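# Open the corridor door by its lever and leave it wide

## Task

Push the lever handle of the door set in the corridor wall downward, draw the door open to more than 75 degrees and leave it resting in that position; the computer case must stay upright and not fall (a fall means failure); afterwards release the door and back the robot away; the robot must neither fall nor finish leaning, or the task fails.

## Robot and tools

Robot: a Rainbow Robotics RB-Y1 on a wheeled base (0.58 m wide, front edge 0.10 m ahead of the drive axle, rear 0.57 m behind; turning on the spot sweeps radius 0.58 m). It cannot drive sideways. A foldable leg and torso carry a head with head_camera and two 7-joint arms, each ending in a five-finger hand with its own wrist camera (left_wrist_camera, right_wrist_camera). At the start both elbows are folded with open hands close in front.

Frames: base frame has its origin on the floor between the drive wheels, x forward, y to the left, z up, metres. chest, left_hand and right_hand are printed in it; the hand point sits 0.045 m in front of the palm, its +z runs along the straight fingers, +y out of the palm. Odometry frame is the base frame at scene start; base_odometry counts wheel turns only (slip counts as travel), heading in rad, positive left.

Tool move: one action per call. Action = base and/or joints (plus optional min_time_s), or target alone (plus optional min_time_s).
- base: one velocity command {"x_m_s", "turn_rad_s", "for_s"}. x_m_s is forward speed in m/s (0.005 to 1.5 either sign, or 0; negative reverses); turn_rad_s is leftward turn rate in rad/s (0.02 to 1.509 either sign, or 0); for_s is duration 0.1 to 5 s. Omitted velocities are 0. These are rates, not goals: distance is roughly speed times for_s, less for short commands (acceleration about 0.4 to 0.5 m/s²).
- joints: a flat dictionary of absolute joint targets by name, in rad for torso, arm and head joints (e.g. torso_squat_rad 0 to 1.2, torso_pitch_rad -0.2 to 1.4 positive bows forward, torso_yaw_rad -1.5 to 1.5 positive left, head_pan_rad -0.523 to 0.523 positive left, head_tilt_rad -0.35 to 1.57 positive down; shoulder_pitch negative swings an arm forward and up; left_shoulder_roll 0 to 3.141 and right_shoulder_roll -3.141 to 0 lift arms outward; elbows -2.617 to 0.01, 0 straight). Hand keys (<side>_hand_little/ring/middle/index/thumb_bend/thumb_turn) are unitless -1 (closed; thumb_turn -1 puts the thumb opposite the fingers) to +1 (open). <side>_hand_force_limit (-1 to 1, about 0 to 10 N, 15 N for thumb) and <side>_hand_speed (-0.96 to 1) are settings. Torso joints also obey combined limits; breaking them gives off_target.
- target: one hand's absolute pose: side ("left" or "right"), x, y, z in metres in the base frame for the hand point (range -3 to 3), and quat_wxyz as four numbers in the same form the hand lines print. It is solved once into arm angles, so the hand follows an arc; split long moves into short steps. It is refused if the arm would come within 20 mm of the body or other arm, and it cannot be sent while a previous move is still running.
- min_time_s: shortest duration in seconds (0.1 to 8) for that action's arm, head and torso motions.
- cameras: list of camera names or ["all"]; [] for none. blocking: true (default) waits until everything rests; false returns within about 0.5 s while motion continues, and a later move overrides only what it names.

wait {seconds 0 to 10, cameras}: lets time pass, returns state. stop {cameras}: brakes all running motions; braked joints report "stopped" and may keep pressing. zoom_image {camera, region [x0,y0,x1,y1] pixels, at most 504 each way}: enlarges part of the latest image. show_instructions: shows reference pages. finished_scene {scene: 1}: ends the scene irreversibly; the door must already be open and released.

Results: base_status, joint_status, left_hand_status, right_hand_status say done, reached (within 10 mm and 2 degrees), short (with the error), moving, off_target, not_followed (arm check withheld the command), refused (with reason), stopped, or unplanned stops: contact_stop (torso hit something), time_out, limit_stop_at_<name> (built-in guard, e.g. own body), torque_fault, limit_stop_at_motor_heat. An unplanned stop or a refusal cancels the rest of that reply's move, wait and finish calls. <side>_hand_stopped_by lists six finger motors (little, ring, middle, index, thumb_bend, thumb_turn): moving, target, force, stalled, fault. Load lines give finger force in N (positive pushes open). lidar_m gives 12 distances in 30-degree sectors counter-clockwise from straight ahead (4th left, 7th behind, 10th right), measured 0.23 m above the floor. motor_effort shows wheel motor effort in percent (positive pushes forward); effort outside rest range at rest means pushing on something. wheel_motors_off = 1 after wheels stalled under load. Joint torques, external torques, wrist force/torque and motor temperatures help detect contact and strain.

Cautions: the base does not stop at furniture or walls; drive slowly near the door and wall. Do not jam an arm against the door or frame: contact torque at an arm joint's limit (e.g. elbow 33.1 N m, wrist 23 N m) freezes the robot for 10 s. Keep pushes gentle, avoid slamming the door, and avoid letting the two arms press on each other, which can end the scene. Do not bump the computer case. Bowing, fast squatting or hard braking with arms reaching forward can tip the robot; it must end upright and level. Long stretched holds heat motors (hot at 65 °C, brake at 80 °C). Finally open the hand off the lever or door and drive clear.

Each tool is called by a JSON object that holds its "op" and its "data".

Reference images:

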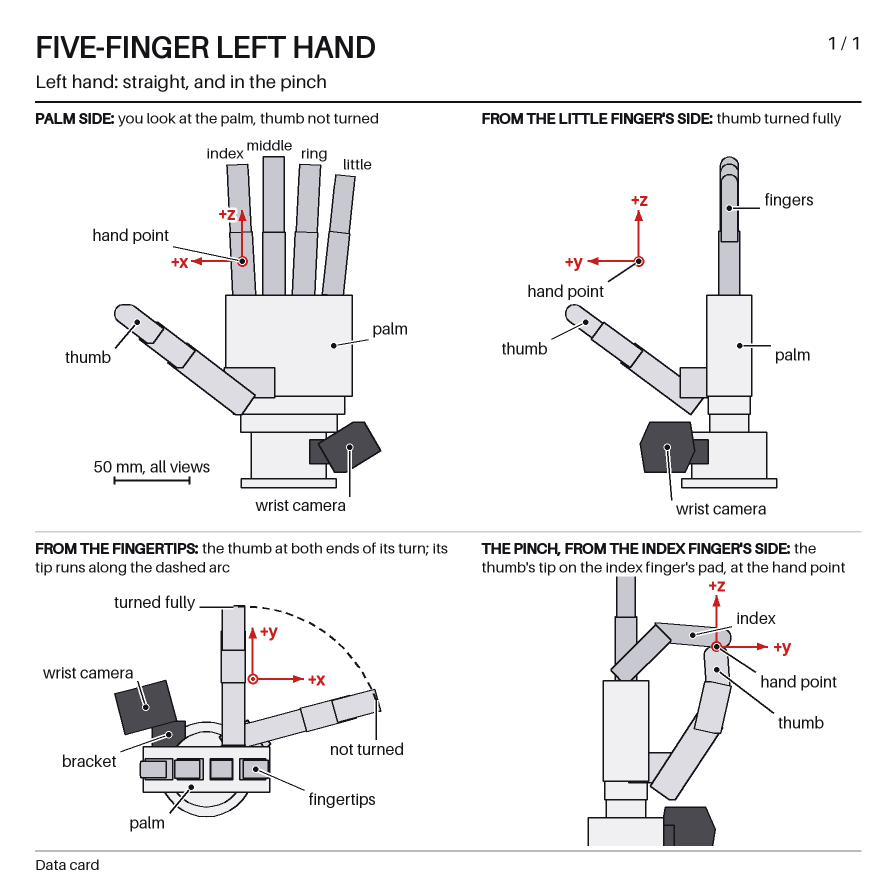

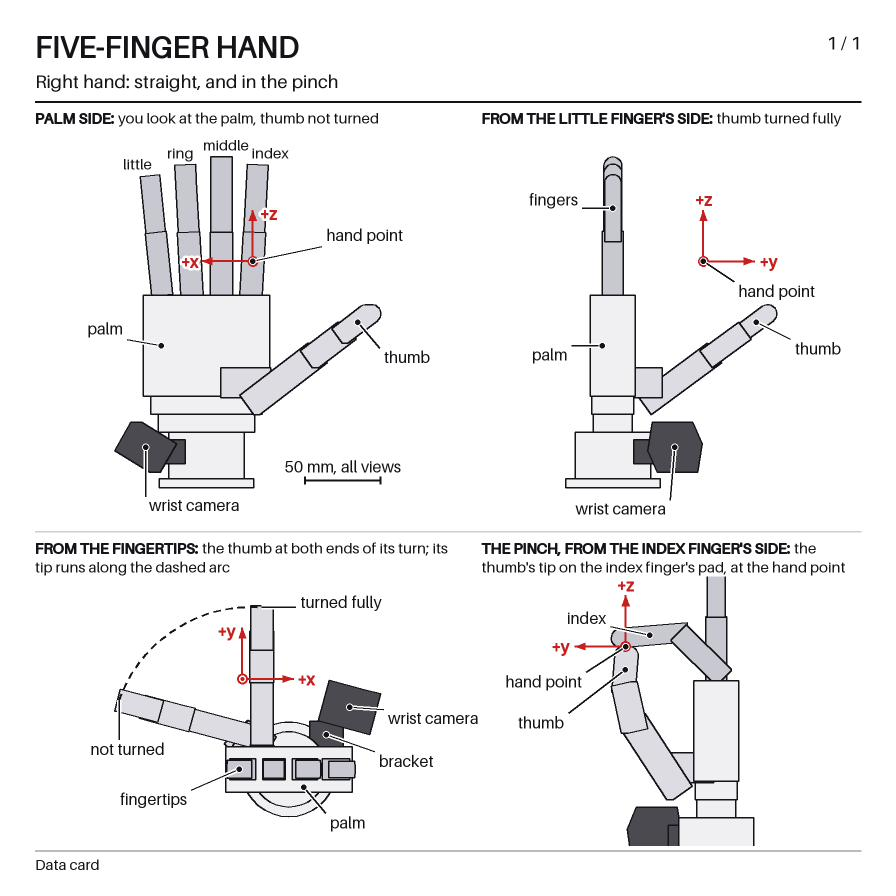

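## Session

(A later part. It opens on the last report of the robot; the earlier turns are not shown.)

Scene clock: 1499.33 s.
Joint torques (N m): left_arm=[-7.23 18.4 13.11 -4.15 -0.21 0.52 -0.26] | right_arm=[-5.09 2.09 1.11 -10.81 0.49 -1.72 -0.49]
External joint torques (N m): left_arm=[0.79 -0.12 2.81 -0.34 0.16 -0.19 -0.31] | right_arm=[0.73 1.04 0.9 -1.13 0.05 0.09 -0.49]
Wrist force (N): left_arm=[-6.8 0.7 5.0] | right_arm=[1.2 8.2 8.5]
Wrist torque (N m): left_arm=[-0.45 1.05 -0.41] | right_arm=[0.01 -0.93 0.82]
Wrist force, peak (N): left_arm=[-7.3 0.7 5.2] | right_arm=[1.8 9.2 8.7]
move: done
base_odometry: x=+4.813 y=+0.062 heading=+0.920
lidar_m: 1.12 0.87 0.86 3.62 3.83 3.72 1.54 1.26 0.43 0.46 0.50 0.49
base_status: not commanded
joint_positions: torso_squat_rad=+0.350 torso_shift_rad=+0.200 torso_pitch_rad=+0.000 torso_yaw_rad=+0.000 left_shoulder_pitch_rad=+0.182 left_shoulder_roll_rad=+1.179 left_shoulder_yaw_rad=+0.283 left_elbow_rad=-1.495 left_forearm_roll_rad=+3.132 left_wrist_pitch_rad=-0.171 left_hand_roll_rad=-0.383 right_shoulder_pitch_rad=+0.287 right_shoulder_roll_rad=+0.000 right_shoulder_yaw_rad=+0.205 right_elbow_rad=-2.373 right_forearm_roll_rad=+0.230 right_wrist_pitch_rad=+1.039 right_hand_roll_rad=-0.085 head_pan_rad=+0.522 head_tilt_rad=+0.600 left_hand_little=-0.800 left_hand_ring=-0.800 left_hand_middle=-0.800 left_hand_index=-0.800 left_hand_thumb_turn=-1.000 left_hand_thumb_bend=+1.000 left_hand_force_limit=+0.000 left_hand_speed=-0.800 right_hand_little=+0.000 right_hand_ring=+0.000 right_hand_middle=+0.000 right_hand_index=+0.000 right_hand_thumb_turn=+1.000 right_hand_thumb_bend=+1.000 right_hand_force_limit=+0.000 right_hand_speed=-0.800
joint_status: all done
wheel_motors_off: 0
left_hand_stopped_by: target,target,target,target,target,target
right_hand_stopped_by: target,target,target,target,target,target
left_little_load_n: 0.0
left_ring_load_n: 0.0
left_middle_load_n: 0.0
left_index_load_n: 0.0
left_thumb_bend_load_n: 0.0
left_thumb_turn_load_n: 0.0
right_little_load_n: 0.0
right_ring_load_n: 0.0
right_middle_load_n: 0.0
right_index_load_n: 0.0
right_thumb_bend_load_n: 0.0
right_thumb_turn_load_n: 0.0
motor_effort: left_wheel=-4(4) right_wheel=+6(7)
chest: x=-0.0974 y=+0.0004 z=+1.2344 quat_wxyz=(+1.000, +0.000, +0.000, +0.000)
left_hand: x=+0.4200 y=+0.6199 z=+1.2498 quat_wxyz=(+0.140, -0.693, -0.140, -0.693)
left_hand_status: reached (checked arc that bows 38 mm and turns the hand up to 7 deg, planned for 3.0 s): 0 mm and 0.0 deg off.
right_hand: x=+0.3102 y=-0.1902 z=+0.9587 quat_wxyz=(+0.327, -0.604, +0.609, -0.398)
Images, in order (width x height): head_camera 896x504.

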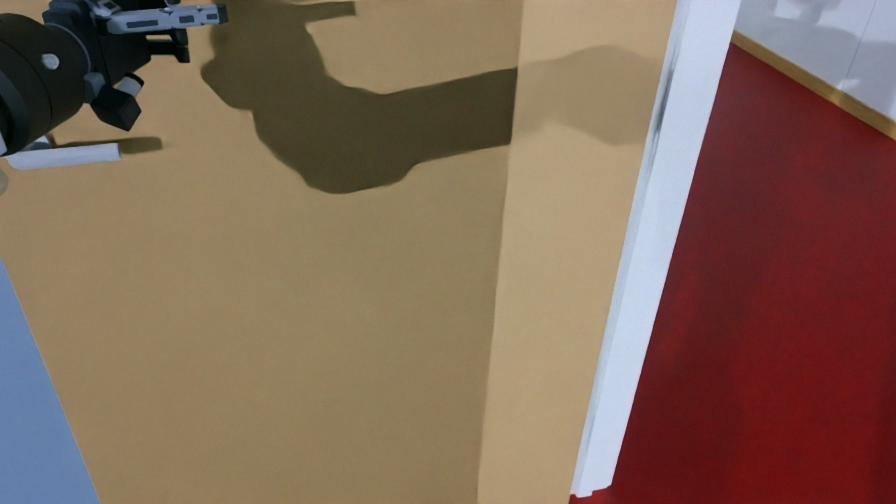

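{"op": "move", "data": {"base": {"x_m_s": -0.12, "for_s": 2.2}, "cameras": ["head_camera"]}}

Scene clock: 1514.60 s.
Joint torques (N m): left_arm=[-8.3 19.09 13.27 -3.69 -0.18 0.66 -0.15] | right_arm=[-5.68 2.03 0.31 -11.07 0.61 -1.72 -0.28]
External joint torques (N m): left_arm=[-0.28 0.58 2.98 0.12 0.19 -0.06 -0.2] | right_arm=[0.14 0.97 0.1 -1.39 0.16 0.09 -0.28]
Wrist force (N): left_arm=[-6.0 0.8 5.0] | right_arm=[1.8 8.5 8.6]
Wrist torque (N m): left_arm=[-0.43 0.93 -0.36] | right_arm=[0.06 -1.04 0.89]
Wrist force, peak (N): left_arm=[-7.1 1.2 5.3] | right_arm=[0.9 9.4 9.0]
move: done
base_odometry: x=+4.653 y=-0.148 heading=+0.921
lidar_m: 1.32 1.03 1.03 3.65 6.65 3.47 1.27 1.02 1.55 0.40 0.44 0.70
base_status: done (sent for 2.2 of 2.2 s)
joint_positions: torso_squat_rad=+0.350 torso_shift_rad=+0.200 torso_pitch_rad=+0.000 torso_yaw_rad=+0.000 left_shoulder_pitch_rad=+0.182 left_shoulder_roll_rad=+1.179 left_shoulder_yaw_rad=+0.283 left_elbow_rad=-1.495 left_forearm_roll_rad=+3.132 left_wrist_pitch_rad=-0.171 left_hand_roll_rad=-0.383 right_shoulder_pitch_rad=+0.288 right_shoulder_roll_rad=+0.000 right_shoulder_yaw_rad=+0.205 right_elbow_rad=-2.373 right_forearm_roll_rad=+0.230 right_wrist_pitch_rad=+1.039 right_hand_roll_rad=-0.085 head_pan_rad=+0.522 head_tilt_rad=+0.600 left_hand_little=-0.800 left_hand_ring=-0.800 left_hand_middle=-0.800 left_hand_index=-0.800 left_hand_thumb_turn=-1.000 left_hand_thumb_bend=+1.000 left_hand_force_limit=+0.000 left_hand_speed=-0.800 right_hand_little=+0.000 right_hand_ring=+0.000 right_hand_middle=+0.000 right_hand_index=+0.000 right_hand_thumb_turn=+1.000 right_hand_thumb_bend=+1.000 right_hand_force_limit=+0.000 right_hand_speed=-0.800
joint_status: not commanded
wheel_motors_off: 0
left_hand_stopped_by: target,target,target,target,target,target
right_hand_stopped_by: target,target,target,target,target,target
left_little_load_n: 0.0
left_ring_load_n: 0.0
left_middle_load_n: 0.0
left_index_load_n: 0.0
left_thumb_bend_load_n: 0.0
left_thumb_turn_load_n: 0.0
right_little_load_n: 0.0
right_ring_load_n: 0.0
right_middle_load_n: 0.5
right_index_load_n: 0.0
right_thumb_bend_load_n: -0.5
right_thumb_turn_load_n: 0.0
motor_effort: left_wheel=+8(39) right_wheel=-2(23)
chest: x=-0.0974 y=+0.0004 z=+1.2344 quat_wxyz=(+1.000, +0.000, +0.000, +0.000)
left_hand: x=+0.4200 y=+0.6199 z=+1.2497 quat_wxyz=(+0.140, -0.693, -0.140, -0.693)
right_hand: x=+0.3101 y=-0.1902 z=+0.9587 quat_wxyz=(+0.327, -0.604, +0.609, -0.398)
Images, in order (width x height): head_camera 896x504.

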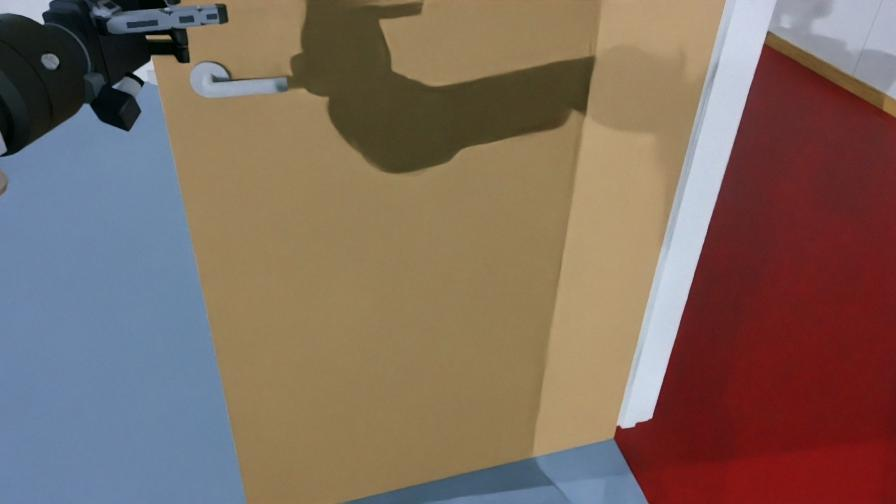

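{"op": "move", "data": {"target": {"side": "left", "x": 0.36, "y": 0.4, "z": 1.2, "quat_wxyz": [-0.14, 0.693, 0.14, 0.693]}, "min_time_s": 3}}

{"op": "move", "data": {"joints": {"head_pan_rad": 0.523, "head_tilt_rad": 0.35}, "cameras": ["head_camera"]}}

Scene clock: 1537.57 s.
Joint torques (N m): left_arm=[-4.37 8.52 5.69 -7.45 -1.23 0.98 0.03] | right_arm=[-6.22 1.82 0.28 -10.4 0.54 -1.78 -0.35]
External joint torques (N m): left_arm=[0.3 -0.06 -0.73 -0.16 -0.08 0.02 -0.02] | right_arm=[-0.39 0.76 0.08 -0.72 0.09 0.03 -0.35]
Wrist force (N): left_arm=[-6.6 0.6 5.3] | right_arm=[1.6 8.6 8.4]
Wrist torque (N m): left_arm=[-0.48 1.05 -0.39] | right_arm=[0.07 -0.98 0.83]
Wrist force, peak (N): left_arm=[-6.5 1.1 5.9] | right_arm=[1.3 9.2 8.8]
move: done
base_odometry: x=+4.653 y=-0.148 heading=+0.921
lidar_m: 1.32 1.04 1.02 3.65 6.64 3.47 1.27 1.02 1.55 0.39 0.44 0.69
base_status: not commanded
joint_positions: torso_squat_rad=+0.350 torso_shift_rad=+0.200 torso_pitch_rad=+0.000 torso_yaw_rad=+0.000 left_shoulder_pitch_rad=+0.375 left_shoulder_roll_rad=+0.659 left_shoulder_yaw_rad=+0.154 left_elbow_rad=-2.348 left_forearm_roll_rad=+2.724 left_wrist_pitch_rad=-0.726 left_hand_roll_rad=-0.527 right_shoulder_pitch_rad=+0.288 right_shoulder_roll_rad=+0.000 right_shoulder_yaw_rad=+0.205 right_elbow_rad=-2.373 right_forearm_roll_rad=+0.230 right_wrist_pitch_rad=+1.039 right_hand_roll_rad=-0.085 head_pan_rad=+0.522 head_tilt_rad=+0.600 left_hand_little=-0.800 left_hand_ring=-0.800 left_hand_middle=-0.800 left_hand_index=-0.800 left_hand_thumb_turn=-1.000 left_hand_thumb_bend=+1.000 left_hand_force_limit=+0.000 left_hand_speed=-0.800 right_hand_little=+0.000 right_hand_ring=+0.000 right_hand_middle=+0.000 right_hand_index=+0.000 right_hand_thumb_turn=+1.000 right_hand_thumb_bend=+1.000 right_hand_force_limit=+0.000 right_hand_speed=-0.800
joint_status: all done
wheel_motors_off: 0
left_hand_stopped_by: target,target,target,target,target,target
right_hand_stopped_by: target,target,target,target,target,target
left_little_load_n: 0.0
left_ring_load_n: 0.0
left_middle_load_n: 0.0
left_index_load_n: 0.0
left_thumb_bend_load_n: 0.0
left_thumb_turn_load_n: 0.0
right_little_load_n: 0.0
right_ring_load_n: 0.0
right_middle_load_n: 0.0
right_index_load_n: 0.0
right_thumb_bend_load_n: 0.0
right_thumb_turn_load_n: -0.5
motor_effort: left_wheel=+8(8) right_wheel=-2(4)
chest: x=-0.0974 y=+0.0004 z=+1.2344 quat_wxyz=(+1.000, +0.000, +0.000, +0.000)
left_hand: x=+0.3600 y=+0.4002 z=+1.2001 quat_wxyz=(+0.140, -0.693, -0.140, -0.693)
left_hand_status: reached (checked arc that bows 67 mm and turns the hand up to 6 deg, planned for 3.0 s): 0 mm and 0.0 deg off.
right_hand: x=+0.3101 y=-0.1902 z=+0.9586 quat_wxyz=(+0.327, -0.604, +0.609, -0.398)
pictures: none

Scene clock: 1538.37 s.
Joint torques (N m): left_arm=[-3.84 8.37 5.3 -7.62 -1.45 0.72 -0.07] | right_arm=[-6.31 1.03 1.07 -10.65 0.54 -2 -0.45]
External joint torques (N m): left_arm=[0.83 -0.21 -1.13 -0.34 -0.31 -0.24 -0.12] | right_arm=[-0.48 -0.02 0.86 -0.96 0.1 -0.19 -0.45]
Wrist force (N): left_arm=[-6.4 0.6 5.1] | right_arm=[2.0 8.5 8.1]
Wrist torque (N m): left_arm=[-0.49 0.98 -0.40] | right_arm=[0.11 -1.07 0.88]
Wrist force, peak (N): left_arm=[-6.8 0.7 5.1] | right_arm=[1.5 9.4 8.4]
move: done
base_odometry: x=+4.653 y=-0.148 heading=+0.921
lidar_m: 1.32 1.04 1.02 3.66 6.65 3.47 1.27 1.02 1.55 0.40 0.43 0.70
base_status: not commanded
joint_positions: torso_squat_rad=+0.350 torso_shift_rad=+0.200 torso_pitch_rad=+0.000 torso_yaw_rad=+0.000 left_shoulder_pitch_rad=+0.375 left_shoulder_roll_rad=+0.659 left_shoulder_yaw_rad=+0.154 left_elbow_rad=-2.348 left_forearm_roll_rad=+2.724 left_wrist_pitch_rad=-0.726 left_hand_roll_rad=-0.527 right_shoulder_pitch_rad=+0.288 right_shoulder_roll_rad=+0.000 right_shoulder_yaw_rad=+0.205 right_elbow_rad=-2.373 right_forearm_roll_rad=+0.230 right_wrist_pitch_rad=+1.039 right_hand_roll_rad=-0.085 head_pan_rad=+0.522 head_tilt_rad=+0.350 left_hand_little=-0.800 left_hand_ring=-0.800 left_hand_middle=-0.800 left_hand_index=-0.800 left_hand_thumb_turn=-1.000 left_hand_thumb_bend=+1.000 left_hand_force_limit=+0.000 left_hand_speed=-0.800 right_hand_little=+0.000 right_hand_ring=+0.000 right_hand_middle=+0.000 right_hand_index=+0.000 right_hand_thumb_turn=+1.000 right_hand_thumb_bend=+1.000 right_hand_force_limit=+0.000 right_hand_speed=-0.800
joint_status: all done
wheel_motors_off: 0
left_hand_stopped_by: target,target,target,target,target,target
right_hand_stopped_by: target,target,target,target,target,target
left_little_load_n: 0.0
left_ring_load_n: 0.0
left_middle_load_n: 0.0
left_index_load_n: 0.0
left_thumb_bend_load_n: 0.0
left_thumb_turn_load_n: 0.0
right_little_load_n: 0.0
right_ring_load_n: 0.0
right_middle_load_n: 0.0
right_index_load_n: 0.0
right_thumb_bend_load_n: 0.0
right_thumb_turn_load_n: 0.0
motor_effort: left_wheel=+8(8) right_wheel=-2(3)
chest: x=-0.0974 y=+0.0004 z=+1.2344 quat_wxyz=(+1.000, +0.000, +0.000, +0.000)
left_hand: x=+0.3600 y=+0.4002 z=+1.2001 quat_wxyz=(+0.140, -0.693, -0.140, -0.693)
right_hand: x=+0.3101 y=-0.1902 z=+0.9586 quat_wxyz=(+0.327, -0.604, +0.609, -0.398)
Images, in order (width x height): head_camera 896x504.

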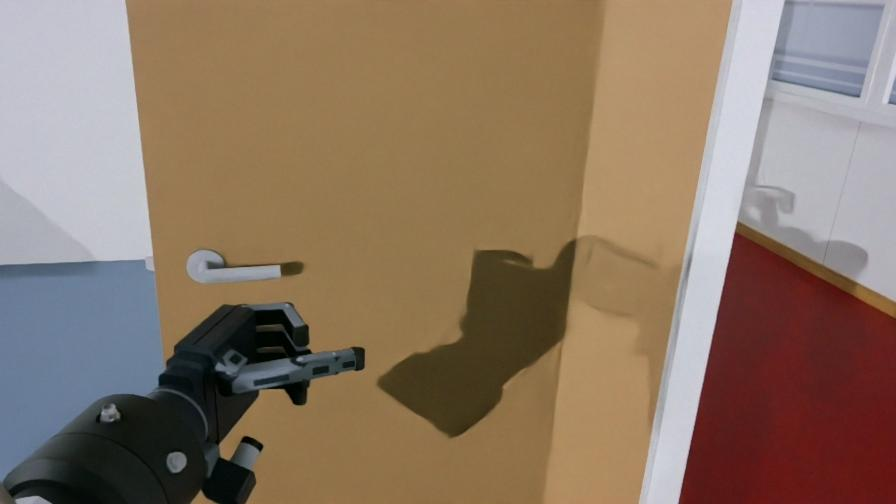

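{"op": "finished_scene", "data": {}}

The scene is finished: the task was done.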